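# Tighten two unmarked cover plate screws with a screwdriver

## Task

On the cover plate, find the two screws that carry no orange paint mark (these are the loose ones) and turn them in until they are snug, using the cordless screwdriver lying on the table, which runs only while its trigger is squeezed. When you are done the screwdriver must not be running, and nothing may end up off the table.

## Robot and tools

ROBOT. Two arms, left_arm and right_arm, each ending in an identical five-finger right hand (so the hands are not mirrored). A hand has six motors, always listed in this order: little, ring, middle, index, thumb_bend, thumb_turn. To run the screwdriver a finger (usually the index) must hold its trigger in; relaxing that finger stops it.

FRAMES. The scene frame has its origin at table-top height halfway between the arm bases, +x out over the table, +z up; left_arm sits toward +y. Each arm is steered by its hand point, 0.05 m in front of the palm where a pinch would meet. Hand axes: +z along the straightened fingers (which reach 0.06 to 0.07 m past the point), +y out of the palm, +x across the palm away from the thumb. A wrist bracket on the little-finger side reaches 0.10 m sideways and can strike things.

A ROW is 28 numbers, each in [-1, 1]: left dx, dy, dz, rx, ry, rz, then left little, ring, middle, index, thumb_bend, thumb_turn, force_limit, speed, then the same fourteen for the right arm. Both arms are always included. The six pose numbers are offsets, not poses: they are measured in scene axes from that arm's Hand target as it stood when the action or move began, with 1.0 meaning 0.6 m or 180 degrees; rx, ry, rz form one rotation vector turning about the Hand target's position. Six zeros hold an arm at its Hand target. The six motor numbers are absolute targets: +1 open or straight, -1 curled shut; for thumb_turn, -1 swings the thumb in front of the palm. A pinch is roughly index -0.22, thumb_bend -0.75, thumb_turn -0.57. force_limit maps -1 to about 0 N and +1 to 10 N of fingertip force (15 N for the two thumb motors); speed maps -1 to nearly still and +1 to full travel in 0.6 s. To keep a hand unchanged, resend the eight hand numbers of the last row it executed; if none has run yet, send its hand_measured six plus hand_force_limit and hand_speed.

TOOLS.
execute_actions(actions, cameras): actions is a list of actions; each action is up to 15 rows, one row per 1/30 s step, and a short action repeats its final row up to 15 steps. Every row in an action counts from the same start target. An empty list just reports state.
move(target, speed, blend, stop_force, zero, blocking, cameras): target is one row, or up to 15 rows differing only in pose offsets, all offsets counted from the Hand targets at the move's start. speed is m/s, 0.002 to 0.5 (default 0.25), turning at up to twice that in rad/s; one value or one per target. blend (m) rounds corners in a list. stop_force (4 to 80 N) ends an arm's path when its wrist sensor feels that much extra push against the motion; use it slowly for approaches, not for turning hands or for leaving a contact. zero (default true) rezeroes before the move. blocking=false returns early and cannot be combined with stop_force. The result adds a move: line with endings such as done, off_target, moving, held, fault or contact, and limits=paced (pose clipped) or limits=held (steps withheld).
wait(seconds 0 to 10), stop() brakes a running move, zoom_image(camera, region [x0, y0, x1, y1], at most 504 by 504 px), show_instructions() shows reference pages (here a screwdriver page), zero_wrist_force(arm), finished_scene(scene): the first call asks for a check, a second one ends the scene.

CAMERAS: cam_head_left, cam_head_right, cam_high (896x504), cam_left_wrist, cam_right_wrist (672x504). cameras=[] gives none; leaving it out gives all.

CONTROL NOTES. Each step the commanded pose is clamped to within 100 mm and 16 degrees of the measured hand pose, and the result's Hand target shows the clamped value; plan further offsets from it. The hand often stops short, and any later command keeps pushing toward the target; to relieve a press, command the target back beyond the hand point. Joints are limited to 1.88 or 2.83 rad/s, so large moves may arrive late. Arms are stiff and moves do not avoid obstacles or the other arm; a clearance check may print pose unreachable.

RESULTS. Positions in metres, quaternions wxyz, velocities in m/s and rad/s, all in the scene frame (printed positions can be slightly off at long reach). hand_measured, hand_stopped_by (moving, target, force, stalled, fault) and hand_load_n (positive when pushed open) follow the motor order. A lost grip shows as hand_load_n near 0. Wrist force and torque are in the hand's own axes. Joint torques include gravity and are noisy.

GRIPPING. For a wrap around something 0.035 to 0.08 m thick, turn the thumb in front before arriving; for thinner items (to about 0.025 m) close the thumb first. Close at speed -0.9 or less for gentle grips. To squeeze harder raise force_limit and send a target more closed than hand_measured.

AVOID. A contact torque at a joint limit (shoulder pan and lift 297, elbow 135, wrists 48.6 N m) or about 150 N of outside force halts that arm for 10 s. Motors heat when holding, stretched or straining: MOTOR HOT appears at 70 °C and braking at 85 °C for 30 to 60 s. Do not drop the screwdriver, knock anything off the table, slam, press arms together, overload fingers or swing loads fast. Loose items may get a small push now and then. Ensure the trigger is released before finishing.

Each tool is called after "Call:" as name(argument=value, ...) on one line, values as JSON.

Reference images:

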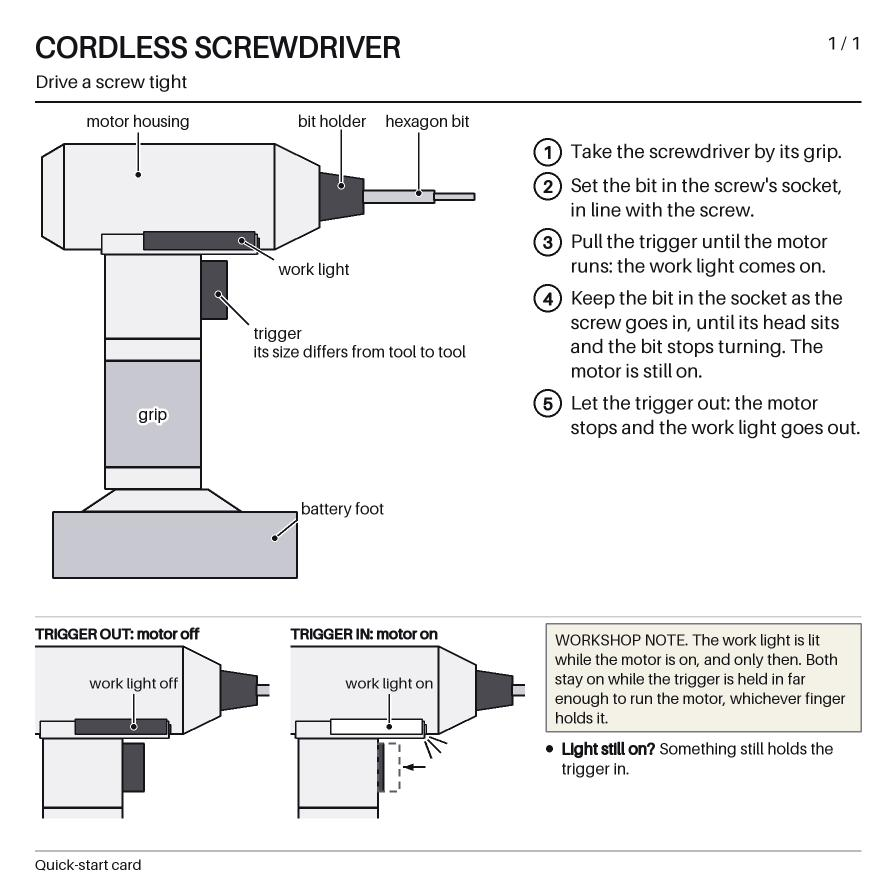

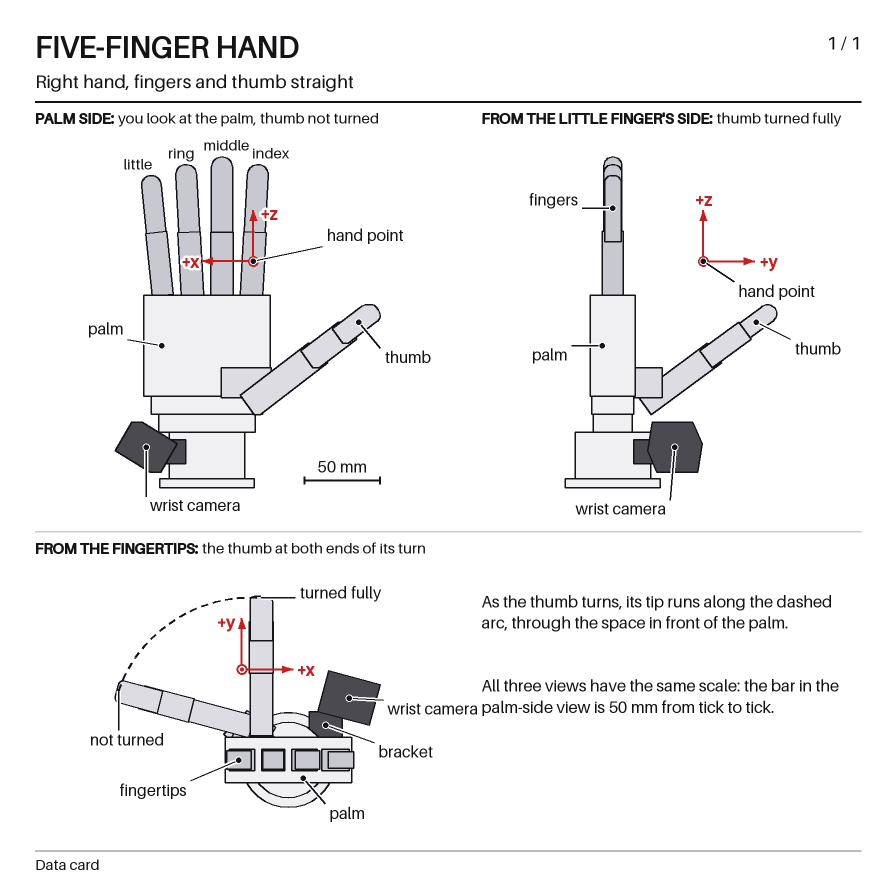

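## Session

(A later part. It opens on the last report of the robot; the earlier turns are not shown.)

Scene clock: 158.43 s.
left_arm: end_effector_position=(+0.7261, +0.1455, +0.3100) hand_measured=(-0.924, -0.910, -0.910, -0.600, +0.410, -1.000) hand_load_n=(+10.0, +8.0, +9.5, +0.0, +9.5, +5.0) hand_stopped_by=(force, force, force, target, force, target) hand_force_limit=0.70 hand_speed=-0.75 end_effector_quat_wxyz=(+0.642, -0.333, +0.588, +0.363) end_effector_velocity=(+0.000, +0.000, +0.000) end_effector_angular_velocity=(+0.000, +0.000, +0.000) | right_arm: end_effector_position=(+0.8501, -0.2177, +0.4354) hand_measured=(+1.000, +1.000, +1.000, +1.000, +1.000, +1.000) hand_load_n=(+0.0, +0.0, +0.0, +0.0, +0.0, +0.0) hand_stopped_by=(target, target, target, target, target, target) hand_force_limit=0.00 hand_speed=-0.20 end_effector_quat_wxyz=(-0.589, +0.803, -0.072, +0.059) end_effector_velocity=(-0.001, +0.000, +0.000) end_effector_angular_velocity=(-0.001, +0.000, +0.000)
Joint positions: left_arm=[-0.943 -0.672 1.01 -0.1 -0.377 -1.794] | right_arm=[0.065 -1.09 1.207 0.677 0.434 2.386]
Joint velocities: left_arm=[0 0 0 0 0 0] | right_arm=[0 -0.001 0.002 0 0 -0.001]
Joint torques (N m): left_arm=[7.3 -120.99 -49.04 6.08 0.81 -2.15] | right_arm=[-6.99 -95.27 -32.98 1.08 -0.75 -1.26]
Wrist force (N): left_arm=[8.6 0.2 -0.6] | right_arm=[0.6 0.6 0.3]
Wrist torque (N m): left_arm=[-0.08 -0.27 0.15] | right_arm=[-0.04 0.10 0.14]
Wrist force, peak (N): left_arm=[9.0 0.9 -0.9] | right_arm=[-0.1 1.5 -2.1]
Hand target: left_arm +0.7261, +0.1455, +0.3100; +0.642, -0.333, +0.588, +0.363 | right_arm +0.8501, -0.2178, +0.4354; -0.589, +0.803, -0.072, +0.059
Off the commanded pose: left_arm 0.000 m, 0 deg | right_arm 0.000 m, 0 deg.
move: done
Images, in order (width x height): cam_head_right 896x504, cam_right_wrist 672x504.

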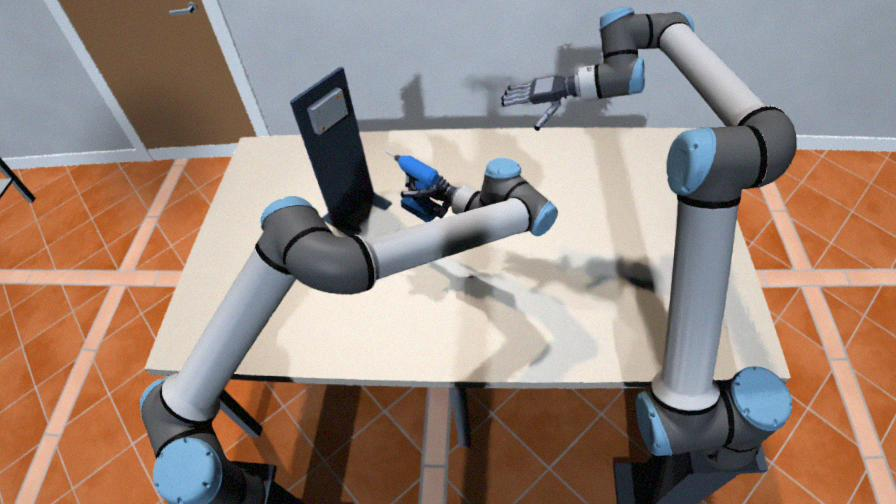

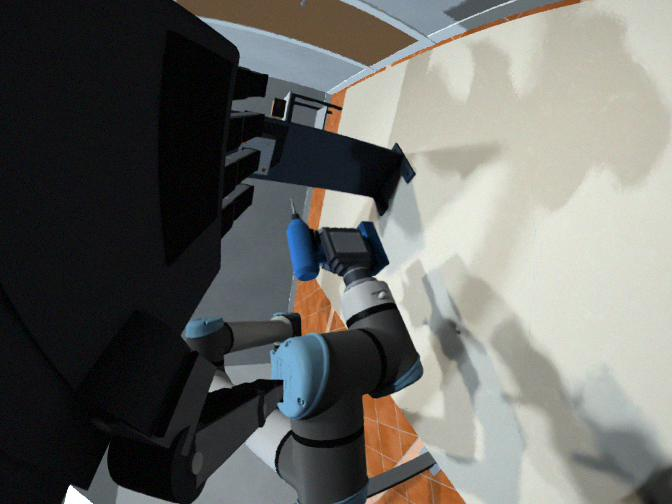

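Call:
move(target=[-0.04,-0.04,-0.2,0,0,0,-1,-0.98,-1,-0.6,-0.62,-1,0.7,-0.75,0,0,0,0,0,0,1,1,1,1,1,1,0,-0.2], speed=0.08, stop_force=6)

Call:
zoom_image(camera="cam_right_wrist", region=[280, 180, 520, 360])

Call:
zoom_image(camera="cam_head_left", region=[370, 140, 500, 250])

Scene clock: 161.30 s.
left_arm: end_effector_position=(+0.7018, +0.1217, +0.1900) hand_measured=(-0.924, -0.910, -0.910, -0.600, +0.410, -1.000) hand_load_n=(+10.0, +8.0, +9.5, +0.0, +10.0, +4.5) hand_stopped_by=(force, force, force, target, force, target) hand_force_limit=0.70 hand_speed=-0.75 end_effector_quat_wxyz=(+0.642, -0.333, +0.588, +0.363) end_effector_velocity=(+0.000, +0.000, +0.000) end_effector_angular_velocity=(+0.000, -0.001, +0.000) | right_arm: end_effector_position=(+0.8501, -0.2178, +0.4354) hand_measured=(+1.000, +1.000, +1.000, +1.000, +1.000, +1.000) hand_load_n=(+0.0, +0.0, +0.0, +0.0, +0.0, +0.0) hand_stopped_by=(target, target, target, target, target, target) hand_force_limit=0.00 hand_speed=-0.20 end_effector_quat_wxyz=(-0.589, +0.803, -0.072, +0.059) end_effector_velocity=(+0.000, +0.000, +0.001) end_effector_angular_velocity=(+0.000, +0.001, +0.000)
Joint positions: left_arm=[-0.977 -0.588 1.075 -0.268 -0.411 -1.773] | right_arm=[0.065 -1.09 1.207 0.677 0.433 2.386]
Joint velocities: left_arm=[0 0 0 0.001 0 -0.001] | right_arm=[0 -0.001 0 0.001 0 0]
Joint torques (N m): left_arm=[8.98 -122.79 -46.79 6 1.17 -2.17] | right_arm=[-14.41 -95.51 -40.14 3.73 -1.82 -2.34]
Wrist force (N): left_arm=[8.2 0.6 -1.0] | right_arm=[0.5 0.5 0.3]
Wrist torque (N m): left_arm=[0.01 -0.20 0.16] | right_arm=[-0.05 0.12 0.13]
Wrist force, peak (N): left_arm=[10.2 1.0 -1.6] | right_arm=[0.8 1.1 0.0]
Hand target: left_arm +0.7018, +0.1217, +0.1900; +0.642, -0.333, +0.588, +0.363 | right_arm +0.8501, -0.2178, +0.4354; -0.589, +0.803, -0.072, +0.059
Off the commanded pose: left_arm 0.000 m, 0 deg | right_arm 0.000 m, 0 deg.
move: done

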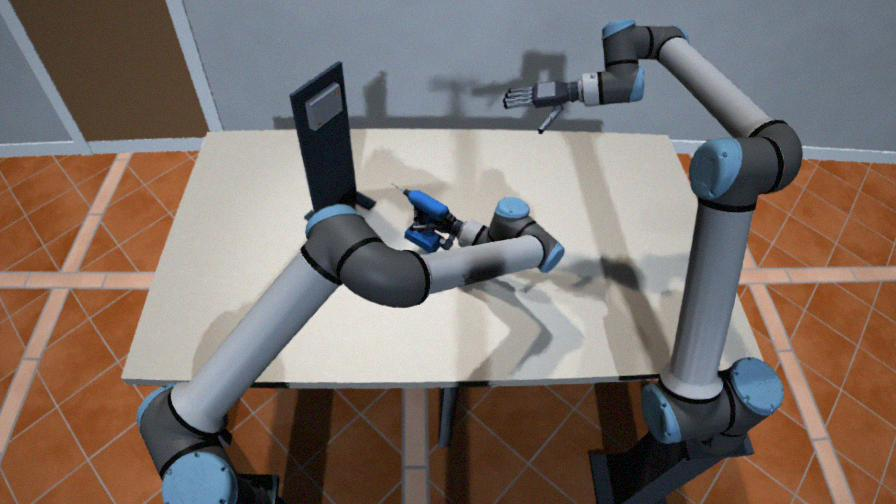

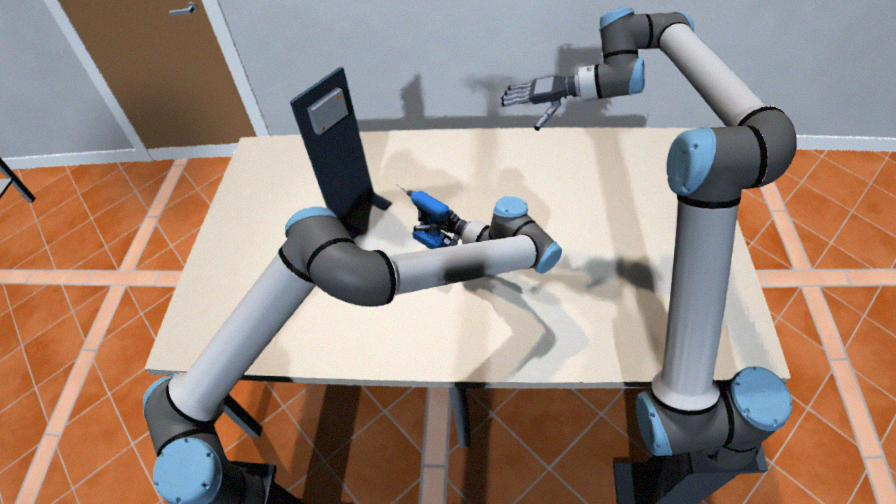

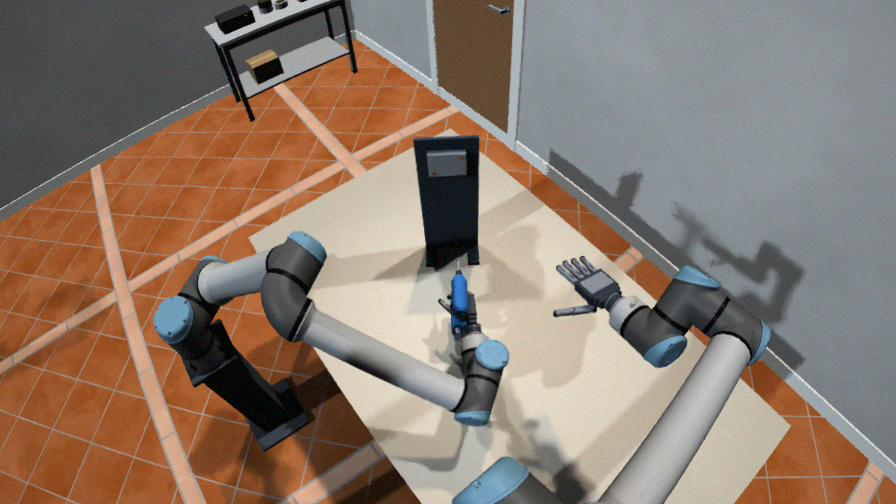

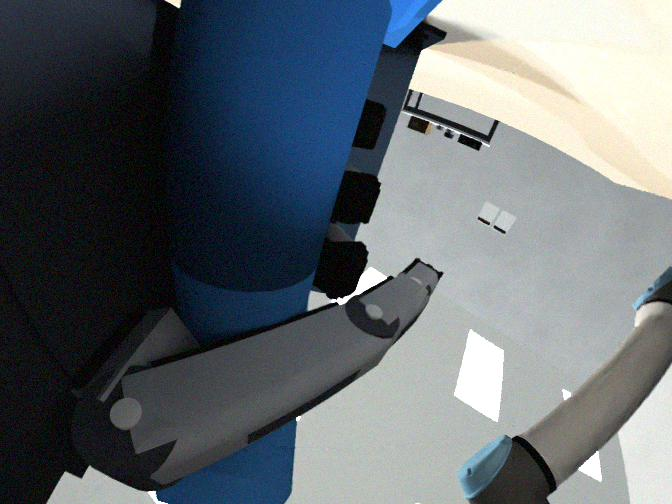

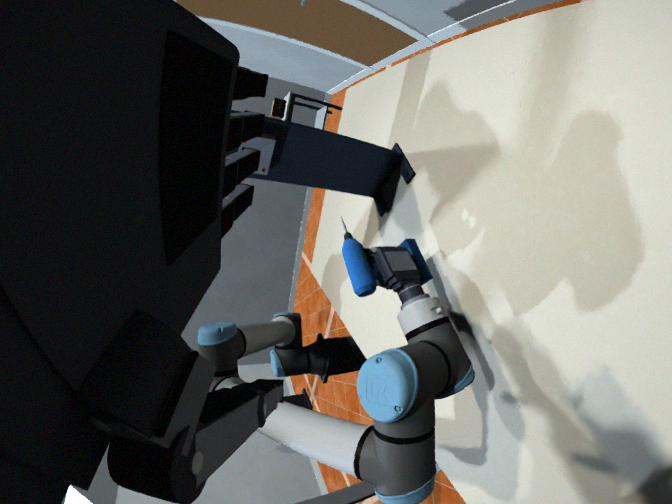

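Scaled by 2.100 from the camera's 672x504 image, which has a finer 960x720 frame.

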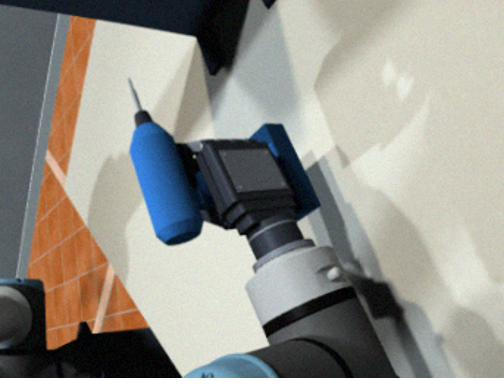

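Scaled by 3.877.

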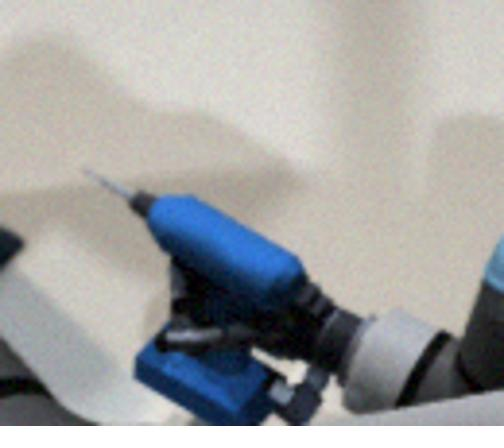

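Call:
move(target=[0,0,-0.12,0,0,0,-1,-0.98,-1,-0.6,-0.62,-1,0.7,-0.75,0,0,0,0,0,0,1,1,1,1,1,1,0,-0.2], speed=0.025, stop_force=4, cameras=["cam_head_left","cam_right_wrist"])

Call:
zoom_image(camera="cam_right_wrist", region=[340, 200, 480, 320])

Call:
zoom_image(camera="cam_head_left", region=[370, 160, 490, 270])

Scene clock: 164.87 s.
left_arm: end_effector_position=(+0.7017, +0.1218, +0.1346) hand_measured=(-0.924, -0.910, -0.910, -0.600, +0.410, -1.000) hand_load_n=(+8.0, +7.0, +11.5, +0.0, +6.0, +9.5) hand_stopped_by=(force, force, force, target, force, target) hand_force_limit=0.70 hand_speed=-0.75 end_effector_quat_wxyz=(+0.642, -0.333, +0.588, +0.363) end_effector_velocity=(+0.000, +0.000, +0.000) end_effector_angular_velocity=(+0.000, +0.000, -0.001) | right_arm: end_effector_position=(+0.8501, -0.2178, +0.4354) hand_measured=(+1.000, +1.000, +1.000, +1.000, +1.000, +1.000) hand_load_n=(+0.0, +0.0, +0.0, +0.0, +0.0, +0.0) hand_stopped_by=(target, target, target, target, target, target) hand_force_limit=0.00 hand_speed=-0.20 end_effector_quat_wxyz=(-0.589, +0.803, -0.072, +0.059) end_effector_velocity=(+0.001, +0.000, -0.001) end_effector_angular_velocity=(+0.000, -0.001, +0.000)
Joint positions: left_arm=[-0.977 -0.538 1.083 -0.327 -0.411 -1.773] | right_arm=[0.065 -1.09 1.207 0.677 0.433 2.386]
Joint velocities: left_arm=[0 0 0 0 0.001 0] | right_arm=[0 0.001 0 -0.002 0 0]
Joint torques (N m): left_arm=[-2.03 -123.2 -37.29 6 -0.94 0.86] | right_arm=[-14.19 -95.03 -43.46 3.02 -1.89 -2.21]
Wrist force (N): left_arm=[8.3 0.4 -1.1] | right_arm=[0.6 0.7 0.1]
Wrist torque (N m): left_arm=[-0.02 -0.23 0.15] | right_arm=[-0.01 0.10 0.15]
Wrist force, peak (N): left_arm=[-9.7 2.2 4.2] | right_arm=[0.5 1.2 0.2]
Hand target: left_arm +0.7017, +0.1218, +0.1347; +0.642, -0.333, +0.588, +0.363 | right_arm +0.8501, -0.2178, +0.4354; -0.589, +0.803, -0.072, +0.059
Off the commanded pose: left_arm 0.017 m, 0 deg | right_arm 0.000 m, 0 deg.
move: contact (left_arm)
Images, in order (width x height): cam_head_left 896x504, cam_right_wrist 672x504.

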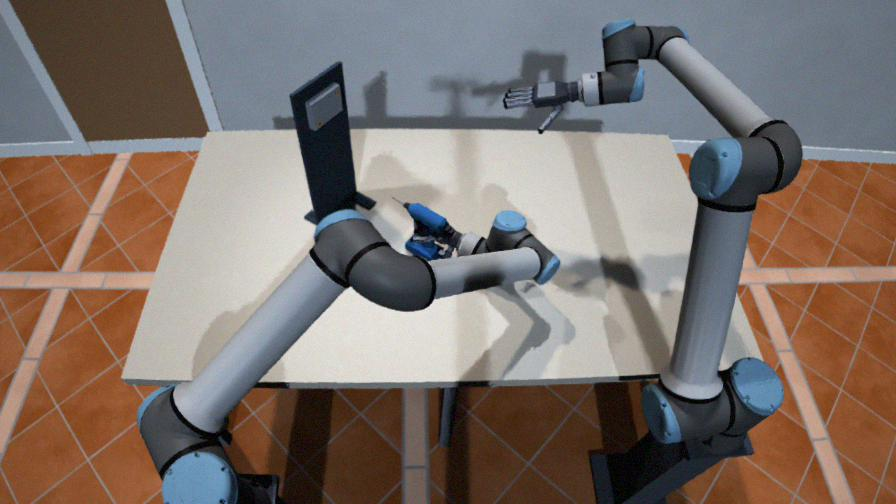

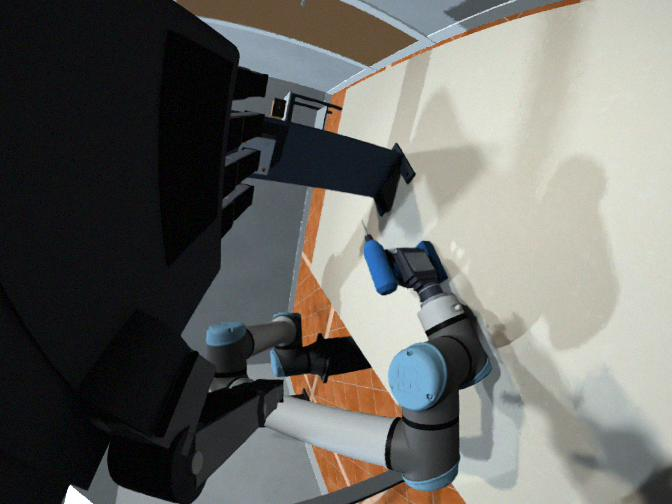

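Scaled by 3.600 from the camera's 672x504 image, which has a finer 960x720 frame.

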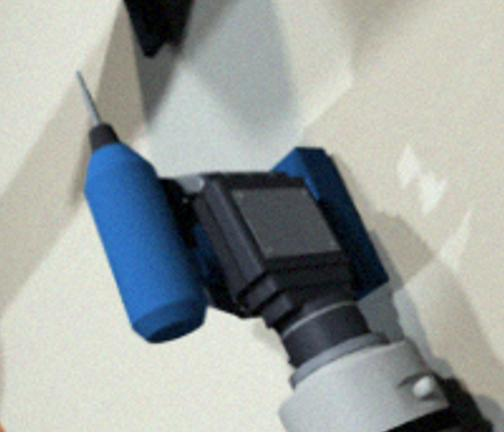

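Scaled by 4.200.

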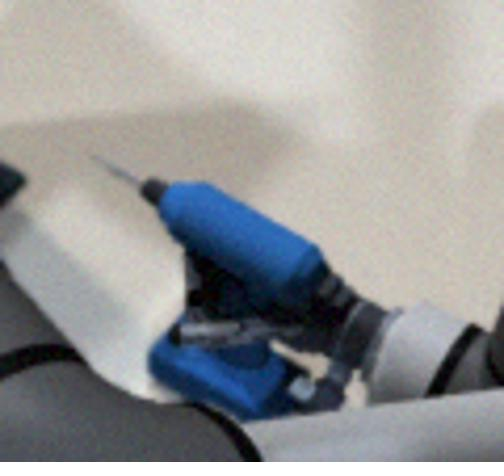

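Call:
move(target=[0,0,-0.008,0,0,0,-1,-0.98,-1,-0.6,-0.62,-1,0.7,-0.75,0,0,0,0,0,0,1,1,1,1,1,1,0,-0.2], speed=0.003, stop_force=6, cameras=["cam_high","cam_right_wrist"])

Call:
zoom_image(camera="cam_right_wrist", region=[400, 220, 480, 300])

Call:
zoom_image(camera="cam_high", region=[410, 250, 510, 350])

Scene clock: 166.03 s.
left_arm: end_effector_position=(+0.7018, +0.1218, +0.1338) hand_measured=(-0.924, -0.910, -0.910, -0.600, +0.410, -1.000) hand_load_n=(+7.5, +7.0, +12.0, +0.0, +6.0, +10.0) hand_stopped_by=(force, force, force, target, force, target) hand_force_limit=0.70 hand_speed=-0.75 end_effector_quat_wxyz=(+0.642, -0.333, +0.588, +0.363) end_effector_velocity=(+0.000, +0.001, +0.000) end_effector_angular_velocity=(+0.001, +0.001, +0.002) | right_arm: end_effector_position=(+0.8501, -0.2178, +0.4354) hand_measured=(+1.000, +1.000, +1.000, +1.000, +1.000, +1.000) hand_load_n=(+0.0, +0.0, +0.0, +0.0, +0.0, +0.0) hand_stopped_by=(target, target, target, target, target, target) hand_force_limit=0.00 hand_speed=-0.20 end_effector_quat_wxyz=(-0.589, +0.803, -0.072, +0.059) end_effector_velocity=(+0.000, +0.000, -0.001) end_effector_angular_velocity=(+0.000, +0.000, +0.000)
Joint positions: left_arm=[-0.977 -0.537 1.083 -0.327 -0.411 -1.773] | right_arm=[0.065 -1.09 1.207 0.677 0.433 2.386]
Joint velocities: left_arm=[0.001 0 0 0.001 -0.001 0.001] | right_arm=[0 0.001 0 0 0 0]
Joint torques (N m): left_arm=[-3.95 -110.37 -39.49 3.58 -1.04 0.38] | right_arm=[-13.59 -93.94 -43.27 2.68 -1.74 -2.03]
Wrist force (N): left_arm=[-2.6 2.0 2.5] | right_arm=[0.4 0.6 0.0]
Wrist torque (N m): left_arm=[-0.03 0.42 -0.22] | right_arm=[-0.02 0.12 0.13]
Wrist force, peak (N): left_arm=[8.8 0.6 -1.2] | right_arm=[0.7 0.9 0.1]
Hand target: left_arm +0.7017, +0.1218, +0.1339; +0.642, -0.333, +0.588, +0.363 | right_arm +0.8501, -0.2178, +0.4354; -0.589, +0.803, -0.072, +0.059
Off the commanded pose: left_arm 0.004 m, 0 deg | right_arm 0.000 m, 0 deg.
move: contact (left_arm)
Images, in order (width x height): cam_high 896x504, cam_right_wrist 672x504.

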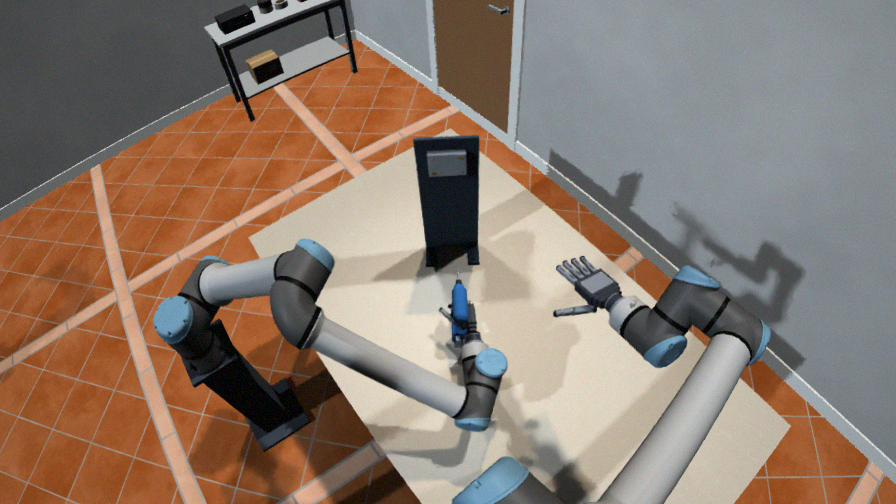

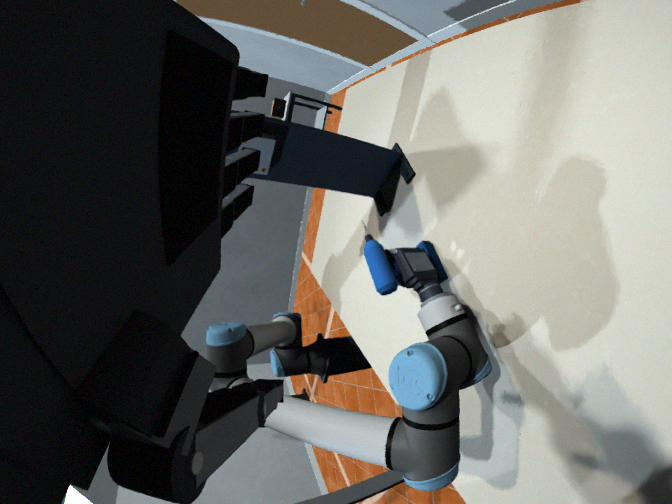

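Scaled by 6.300 from the camera's 672x504 image, which has a finer 960x720 frame.

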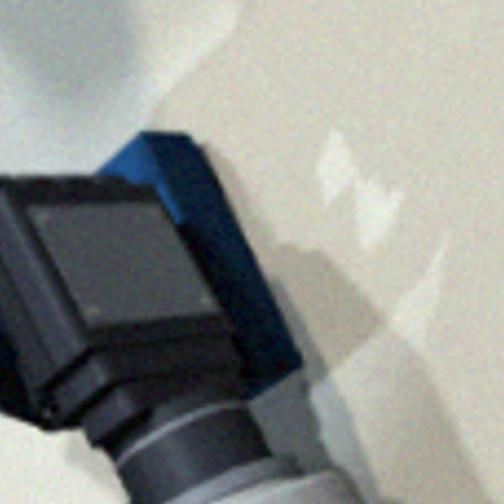

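Scaled by 5.040.

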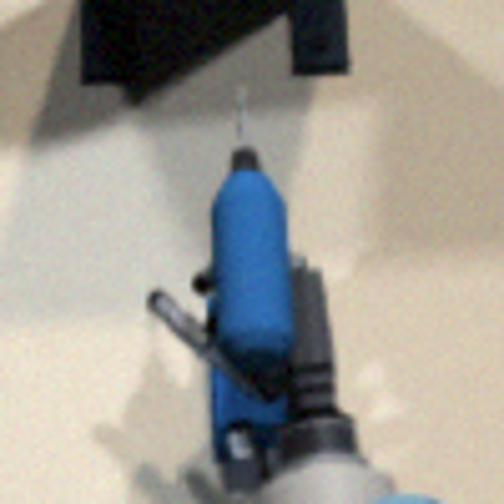

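Call:
move(target=[0,0,0.007,-0.0108,0.0087,0,-1,-0.98,-1,-0.6,-0.62,-1,0.7,-0.75,0,0,0,0,0,0,1,1,1,1,1,1,0,-0.2], speed=0.05, cameras=[])

Call:
move(target=[0,0,-0.02,0,0,0,-1,-0.98,-1,-0.6,-0.62,-1,0.7,-0.75,0,0,0,0,0,0,1,1,1,1,1,1,0,-0.2], speed=0.003, stop_force=6, cameras=["cam_head_left","cam_right_wrist"])

Call:
zoom_image(camera="cam_right_wrist", region=[400, 220, 480, 300])

Call:
zoom_image(camera="cam_head_left", region=[390, 190, 470, 270])

Scene clock: 167.23 s.
left_arm: end_effector_position=(+0.7018, +0.1218, +0.1382) hand_measured=(-0.924, -0.910, -0.910, -0.600, +0.410, -1.000) hand_load_n=(+8.0, +7.0, +11.5, +0.0, +6.5, +9.5) hand_stopped_by=(force, force, force, target, force, target) hand_force_limit=0.70 hand_speed=-0.75 end_effector_quat_wxyz=(+0.628, -0.339, +0.603, +0.357) end_effector_velocity=(+0.000, +0.000, +0.001) end_effector_angular_velocity=(-0.001, -0.001, +0.000) | right_arm: end_effector_position=(+0.8501, -0.2178, +0.4354) hand_measured=(+1.000, +1.000, +1.000, +1.000, +1.000, +1.000) hand_load_n=(+0.0, +0.0, +0.0, +0.0, +0.0, +0.0) hand_stopped_by=(target, target, target, target, target, target) hand_force_limit=0.00 hand_speed=-0.20 end_effector_quat_wxyz=(-0.589, +0.803, -0.072, +0.059) end_effector_velocity=(+0.000, +0.000, -0.001) end_effector_angular_velocity=(+0.000, +0.000, +0.000)
Joint positions: left_arm=[-0.979 -0.573 1.122 -0.439 -0.406 -1.668] | right_arm=[0.065 -1.09 1.207 0.677 0.433 2.386]
Joint velocities: left_arm=[0 0 -0.001 0.001 0 -0.001] | right_arm=[0 0.001 0 -0.001 0 0]
Joint torques (N m): left_arm=[-9.75 -84.21 -47 5.12 -0.63 -2.32] | right_arm=[-12.77 -94.08 -42.74 2.52 -1.75 -2.12]
Wrist force (N): left_arm=[8.3 0.6 -0.4] | right_arm=[0.7 0.4 0.0]
Wrist torque (N m): left_arm=[0.00 -0.21 0.15] | right_arm=[-0.04 0.09 0.13]
Wrist force, peak (N): left_arm=[8.8 0.4 -0.3] | right_arm=[1.1 0.9 0.1]
Hand target: left_arm +0.7018, +0.1218, +0.1381; +0.628, -0.339, +0.603, +0.357 | right_arm +0.8501, -0.2178, +0.4354; -0.589, +0.803, -0.072, +0.059
Off the commanded pose: left_arm 0.000 m, 0 deg | right_arm 0.000 m, 0 deg.
move: done
No camera images: "cameras" was empty.

Scene clock: 170.40 s.
left_arm: end_effector_position=(+0.7018, +0.1218, +0.1303) hand_measured=(-0.924, -0.910, -0.910, -0.600, +0.410, -1.000) hand_load_n=(+7.5, +7.0, +12.0, +0.0, +6.0, +10.0) hand_stopped_by=(force, force, force, target, force, target) hand_force_limit=0.70 hand_speed=-0.75 end_effector_quat_wxyz=(+0.628, -0.339, +0.603, +0.357) end_effector_velocity=(+0.000, -0.001, +0.000) end_effector_angular_velocity=(+0.000, +0.000, -0.002) | right_arm: end_effector_position=(+0.8501, -0.2178, +0.4354) hand_measured=(+1.000, +1.000, +1.000, +1.000, +1.000, +1.000) hand_load_n=(+0.0, +0.0, +0.0, +0.0, +0.0, +0.0) hand_stopped_by=(target, target, target, target, target, target) hand_force_limit=0.00 hand_speed=-0.20 end_effector_quat_wxyz=(-0.589, +0.803, -0.072, +0.059) end_effector_velocity=(+0.000, +0.000, +0.000) end_effector_angular_velocity=(+0.000, +0.000, +0.000)
Joint positions: left_arm=[-0.979 -0.566 1.123 -0.447 -0.406 -1.668] | right_arm=[0.065 -1.09 1.207 0.677 0.433 2.386]
Joint velocities: left_arm=[-0.001 0 0 -0.001 0.001 0] | right_arm=[0 0 0 0 0 0]
Joint torques (N m): left_arm=[8.47 -104.83 -27.45 3.02 -1.32 -2.96] | right_arm=[-13.01 -92.82 -42.27 1.76 -1.64 -2.09]
Wrist force (N): left_arm=[-0.9 1.7 1.8] | right_arm=[0.3 0.5 -0.2]
Wrist torque (N m): left_arm=[-0.02 0.40 -0.21] | right_arm=[-0.02 0.15 0.11]
Wrist force, peak (N): left_arm=[8.9 0.7 -0.4] | right_arm=[0.5 1.3 0.3]
Hand target: left_arm +0.7018, +0.1218, +0.1304; +0.628, -0.339, +0.603, +0.357 | right_arm +0.8501, -0.2178, +0.4354; -0.589, +0.803, -0.072, +0.059
Off the commanded pose: left_arm 0.004 m, 0 deg | right_arm 0.000 m, 0 deg.
move: contact (left_arm)
Images, in order (width x height): cam_head_left 896x504, cam_right_wrist 672x504.

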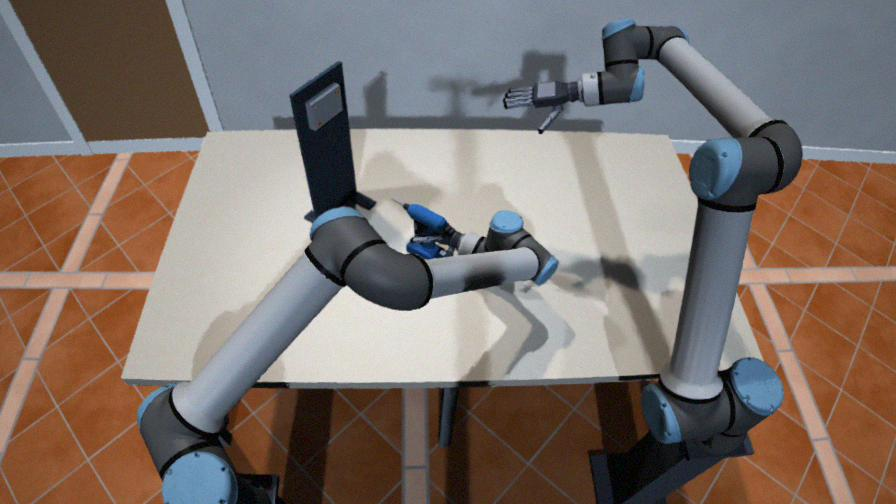

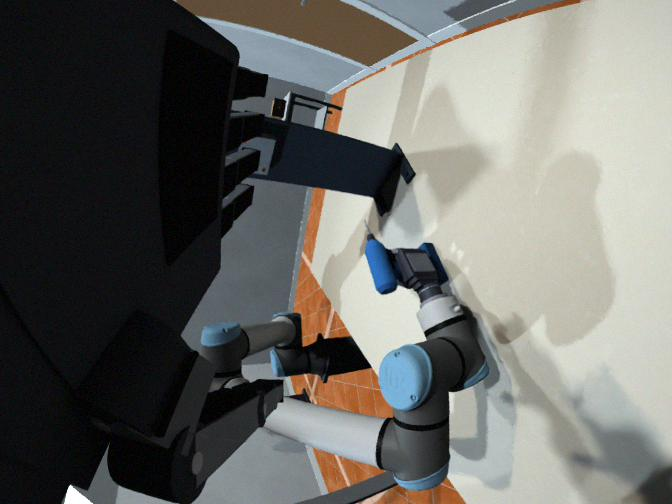

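Scaled by 6.300 from the camera's 672x504 image, which has a finer 960x720 frame.

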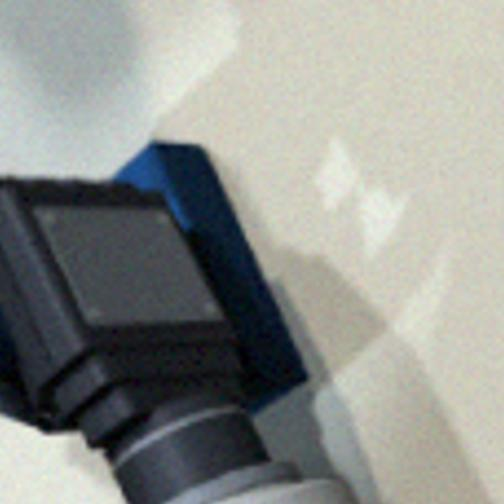

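Scaled by 6.300.

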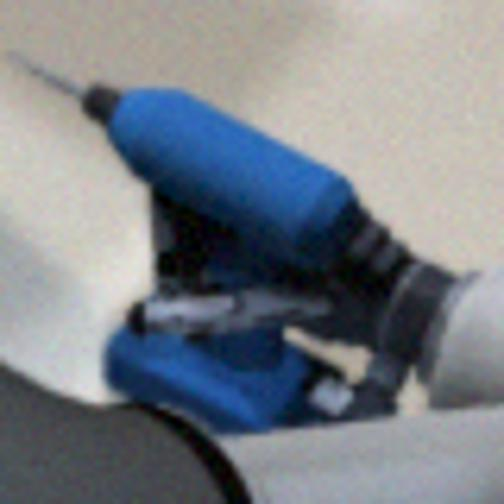

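Call:
move(target=[0,0,0.009,-0.0130,0.0104,0,-1,-0.98,-1,-0.6,-0.62,-1,0.7,-0.75,0,0,0,0,0,0,1,1,1,1,1,1,0,-0.2], speed=0.05, cameras=[])

Call:
move(target=[0,0,-0.025,0,0,0,-1,-0.98,-1,-0.6,-0.62,-1,0.7,-0.75,0,0,0,0,0,0,1,1,1,1,1,1,0,-0.2], speed=0.003, stop_force=6, cameras=["cam_head_left","cam_right_wrist"])

Call:
zoom_image(camera="cam_right_wrist", region=[400, 220, 480, 300])

Scene clock: 171.60 s.
left_arm: end_effector_position=(+0.7018, +0.1218, +0.1359) hand_measured=(-0.924, -0.910, -0.910, -0.600, +0.410, -1.000) hand_load_n=(+8.0, +7.5, +11.5, +0.0, +6.0, +9.5) hand_stopped_by=(force, force, force, target, force, target) hand_force_limit=0.70 hand_speed=-0.75 end_effector_quat_wxyz=(+0.611, -0.346, +0.620, +0.350) end_effector_velocity=(+0.000, +0.000, +0.001) end_effector_angular_velocity=(-0.001, -0.001, +0.000) | right_arm: end_effector_position=(+0.8501, -0.2178, +0.4354) hand_measured=(+1.000, +1.000, +1.000, +1.000, +1.000, +1.000) hand_load_n=(+0.0, +0.0, +0.0, +0.0, +0.0, +0.0) hand_stopped_by=(target, target, target, target, target, target) hand_force_limit=0.00 hand_speed=-0.20 end_effector_quat_wxyz=(-0.589, +0.803, -0.072, +0.059) end_effector_velocity=(+0.000, +0.000, +0.000) end_effector_angular_velocity=(+0.000, +0.001, +0.000)
Joint positions: left_arm=[-0.981 -0.608 1.17 -0.583 -0.405 -1.539] | right_arm=[0.065 -1.09 1.207 0.677 0.433 2.386]
Joint velocities: left_arm=[0 -0.001 -0.001 0 0 0] | right_arm=[0 0 0 0.001 0 0]
Joint torques (N m): left_arm=[-11.37 -83.02 -46.15 3.32 -1.48 -1.36] | right_arm=[-14.51 -92.77 -41.92 1.55 -1.73 -2.03]
Wrist force (N): left_arm=[8.0 0.8 -0.7] | right_arm=[0.5 0.9 0.2]
Wrist torque (N m): left_arm=[0.08 -0.15 0.15] | right_arm=[0.02 0.10 0.15]
Wrist force, peak (N): left_arm=[9.2 1.2 -0.4] | right_arm=[0.7 1.1 0.2]
Hand target: left_arm +0.7018, +0.1217, +0.1358; +0.611, -0.346, +0.620, +0.350 | right_arm +0.8501, -0.2178, +0.4354; -0.589, +0.803, -0.072, +0.059
Off the commanded pose: left_arm 0.000 m, 0 deg | right_arm 0.000 m, 0 deg.
move: done
No camera images: "cameras" was empty.

Scene clock: 174.50 s.
left_arm: end_effector_position=(+0.7018, +0.1218, +0.1288) hand_measured=(-0.924, -0.910, -0.910, -0.600, +0.410, -1.000) hand_load_n=(+7.5, +7.0, +11.5, +0.0, +6.5, +9.5) hand_stopped_by=(force, force, force, target, force, target) hand_force_limit=0.70 hand_speed=-0.75 end_effector_quat_wxyz=(+0.611, -0.346, +0.620, +0.350) end_effector_velocity=(+0.000, +0.000, +0.000) end_effector_angular_velocity=(-0.001, -0.001, +0.000) | right_arm: end_effector_position=(+0.8501, -0.2178, +0.4354) hand_measured=(+1.000, +1.000, +1.000, +1.000, +1.000, +1.000) hand_load_n=(+0.0, +0.0, +0.0, +0.0, +0.0, +0.0) hand_stopped_by=(target, target, target, target, target, target) hand_force_limit=0.00 hand_speed=-0.20 end_effector_quat_wxyz=(-0.589, +0.803, -0.072, +0.059) end_effector_velocity=(+0.000, +0.000, +0.000) end_effector_angular_velocity=(+0.000, -0.001, -0.001)
Joint positions: left_arm=[-0.981 -0.601 1.17 -0.591 -0.405 -1.539] | right_arm=[0.065 -1.09 1.207 0.677 0.433 2.386]
Joint velocities: left_arm=[0 0 0 -0.001 0 0] | right_arm=[0 0 0 -0.001 0.001 0]
Joint torques (N m): left_arm=[0.09 -106.14 -27.37 2.73 -1.43 -0.58] | right_arm=[-13.27 -92.67 -40.89 1.05 -1.8 -1.74]
Wrist force (N): left_arm=[-0.7 1.8 -1.6] | right_arm=[0.2 0.5 0.2]
Wrist torque (N m): left_arm=[0.13 -0.17 -0.26] | right_arm=[-0.04 0.16 0.12]
Wrist force, peak (N): left_arm=[8.8 0.5 -0.3] | right_arm=[0.9 1.1 -0.1]
Hand target: left_arm +0.7018, +0.1218, +0.1289; +0.611, -0.346, +0.620, +0.350 | right_arm +0.8501, -0.2178, +0.4354; -0.589, +0.803, -0.072, +0.059
Off the commanded pose: left_arm 0.008 m, 0 deg | right_arm 0.000 m, 0 deg.
move: contact (left_arm)
Images, in order (width x height): cam_head_left 896x504, cam_right_wrist 672x504.

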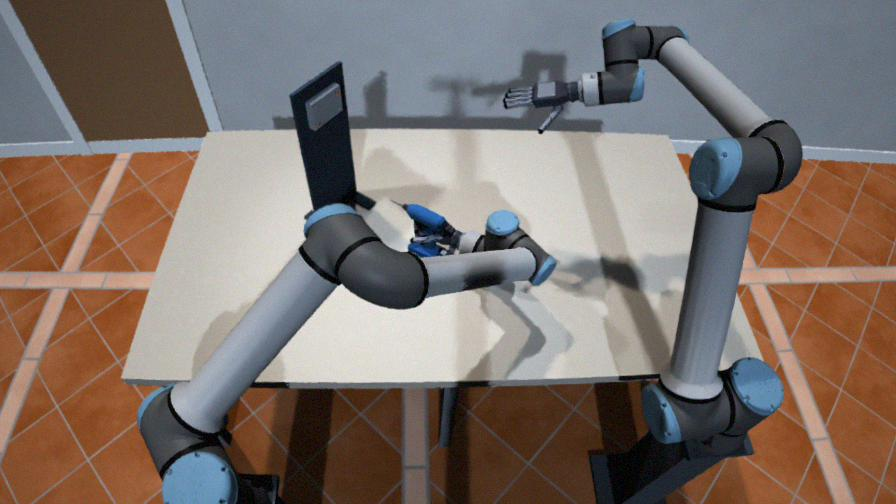

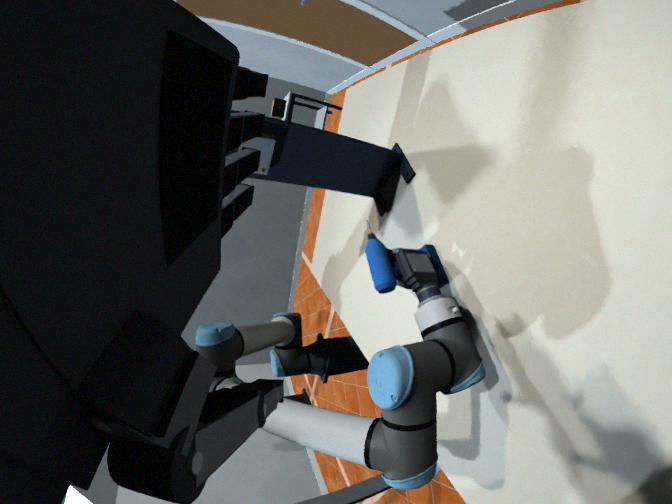

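Scaled by 6.300 from the camera's 672x504 image, which has a finer 960x720 frame.

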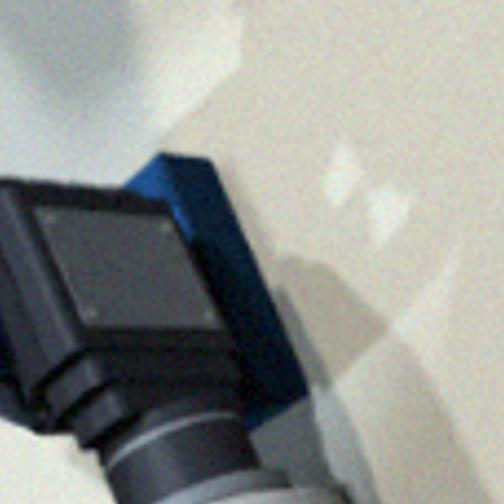

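Call:
move(target=[0,0,0.007,-0.0069,-0.0087,0,-1,-0.98,-1,-0.6,-0.62,-1,0.7,-0.75,0,0,0,0,0,0,1,1,1,1,1,1,0,-0.2], speed=0.05, cameras=[])

Call:
move(target=[0,0,-0.025,0,0,0,-1,-0.98,-1,-0.6,-0.62,-1,0.7,-0.75,0,0,0,0,0,0,1,1,1,1,1,1,0,-0.2], speed=0.003, stop_force=6, cameras=["cam_high","cam_right_wrist"])

Call:
zoom_image(camera="cam_right_wrist", region=[400, 220, 480, 300])

Call:
zoom_image(camera="cam_high", region=[410, 250, 510, 350])

Scene clock: 175.43 s.
left_arm: end_effector_position=(+0.7018, +0.1217, +0.1332) hand_measured=(-0.924, -0.910, -0.910, -0.600, +0.410, -1.000) hand_load_n=(+8.0, +7.5, +11.5, +0.0, +6.0, +9.5) hand_stopped_by=(force, force, force, target, force, target) hand_force_limit=0.70 hand_speed=-0.75 end_effector_quat_wxyz=(+0.615, -0.358, +0.615, +0.339) end_effector_velocity=(+0.000, +0.000, -0.001) end_effector_angular_velocity=(+0.003, +0.003, +0.000) | right_arm: end_effector_position=(+0.8501, -0.2178, +0.4354) hand_measured=(+1.000, +1.000, +1.000, +1.000, +1.000, +1.000) hand_load_n=(+0.0, +0.0, +0.0, +0.0, +0.0, +0.0) hand_stopped_by=(target, target, target, target, target, target) hand_force_limit=0.00 hand_speed=-0.20 end_effector_quat_wxyz=(-0.589, +0.803, -0.072, +0.059) end_effector_velocity=(+0.000, +0.000, -0.001) end_effector_angular_velocity=(+0.000, -0.001, +0.000)
Joint positions: left_arm=[-0.98 -0.609 1.171 -0.595 -0.405 -1.564] | right_arm=[0.065 -1.09 1.207 0.677 0.433 2.386]
Joint velocities: left_arm=[0 0.001 0 0.001 0 0.003] | right_arm=[0 0.001 0 -0.001 0 0]
Joint torques (N m): left_arm=[8.95 -93.34 -26.97 1.31 2.04 3.02] | right_arm=[-13.35 -91.5 -40.51 0.87 -1.77 -2.04]
Wrist force (N): left_arm=[8.4 0.9 0.2] | right_arm=[0.7 0.3 -0.2]
Wrist torque (N m): left_arm=[0.01 -0.24 0.17] | right_arm=[-0.05 0.09 0.12]
Wrist force, peak (N): left_arm=[9.1 0.8 0.0] | right_arm=[1.0 0.9 -0.1]
Hand target: left_arm +0.7018, +0.1217, +0.1331; +0.615, -0.357, +0.615, +0.339 | right_arm +0.8501, -0.2178, +0.4354; -0.589, +0.803, -0.072, +0.059
Off the commanded pose: left_arm 0.000 m, 0 deg | right_arm 0.000 m, 0 deg.
move: done
No camera images: "cameras" was empty.

Scene clock: 177.70 s.
left_arm: end_effector_position=(+0.7018, +0.1217, +0.1280) hand_measured=(-0.924, -0.910, -0.910, -0.600, +0.410, -1.000) hand_load_n=(+8.0, +7.5, +11.5, +0.0, +6.5, +9.5) hand_stopped_by=(force, force, force, target, force, target) hand_force_limit=0.70 hand_speed=-0.75 end_effector_quat_wxyz=(+0.615, -0.357, +0.615, +0.339) end_effector_velocity=(+0.000, +0.000, +0.000) end_effector_angular_velocity=(+0.000, -0.001, +0.001) | right_arm: end_effector_position=(+0.8501, -0.2178, +0.4354) hand_measured=(+1.000, +1.000, +1.000, +1.000, +1.000, +1.000) hand_load_n=(+0.0, +0.0, +0.0, +0.0, +0.0, +0.0) hand_stopped_by=(target, target, target, target, target, target) hand_force_limit=0.00 hand_speed=-0.20 end_effector_quat_wxyz=(-0.589, +0.803, -0.072, +0.059) end_effector_velocity=(+0.000, +0.000, +0.000) end_effector_angular_velocity=(+0.000, +0.000, +0.000)
Joint positions: left_arm=[-0.98 -0.604 1.171 -0.6 -0.405 -1.563] | right_arm=[0.065 -1.09 1.207 0.677 0.433 2.386]
Joint velocities: left_arm=[0 0 0 0 0 -0.001] | right_arm=[0 0 0 0 0 0]
Joint torques (N m): left_arm=[10.71 -104.21 -28.72 2.12 0.34 3.14] | right_arm=[-14.31 -91.81 -40.22 0.42 -1.8 -1.86]
Wrist force (N): left_arm=[-0.6 0.3 -1.6] | right_arm=[0.6 0.7 0.0]
Wrist torque (N m): left_arm=[0.00 -0.24 0.10] | right_arm=[0.01 0.11 0.15]
Wrist force, peak (N): left_arm=[8.8 0.8 -0.1] | right_arm=[0.8 1.0 0.1]
Hand target: left_arm +0.7018, +0.1217, +0.1281; +0.615, -0.357, +0.615, +0.339 | right_arm +0.8501, -0.2178, +0.4354; -0.589, +0.803, -0.072, +0.059
Off the commanded pose: left_arm 0.010 m, 0 deg | right_arm 0.000 m, 0 deg.
move: contact (left_arm)
Images, in order (width x height): cam_high 896x504, cam_right_wrist 672x504.

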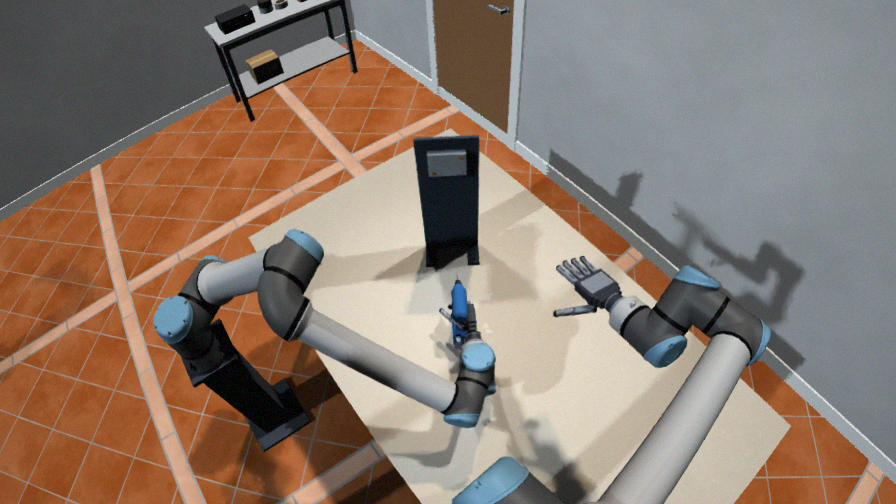

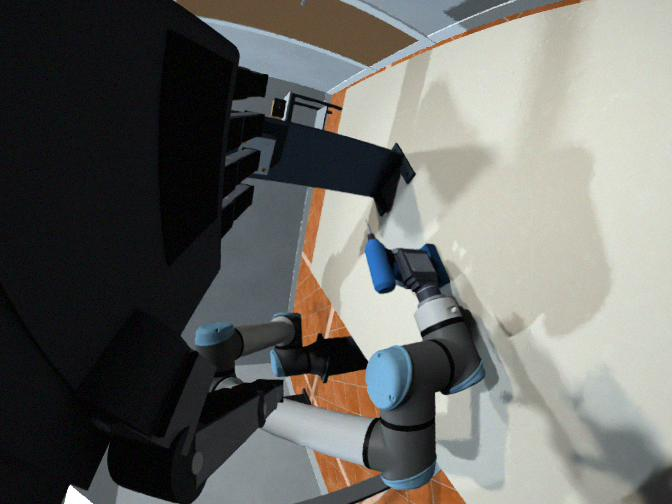

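Scaled by 6.300 from the camera's 672x504 image, which has a finer 960x720 frame.

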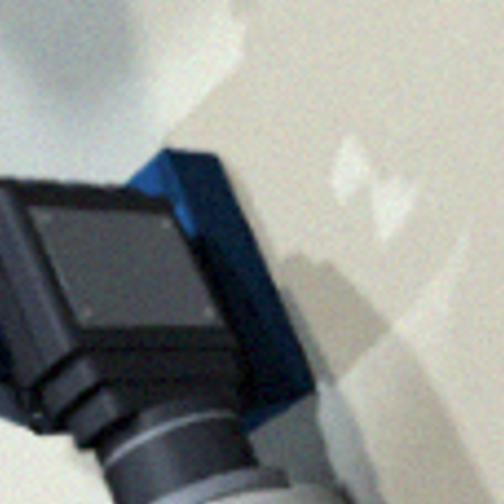

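Scaled by 5.040.

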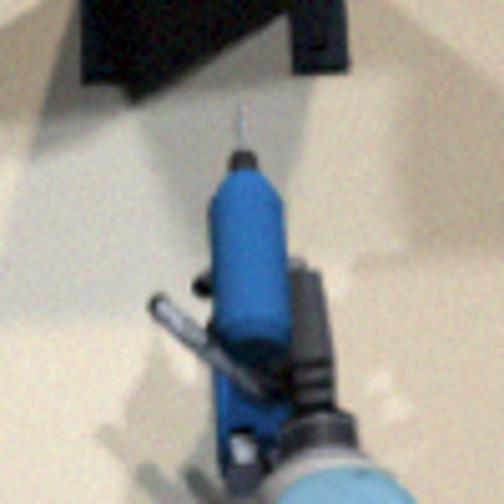

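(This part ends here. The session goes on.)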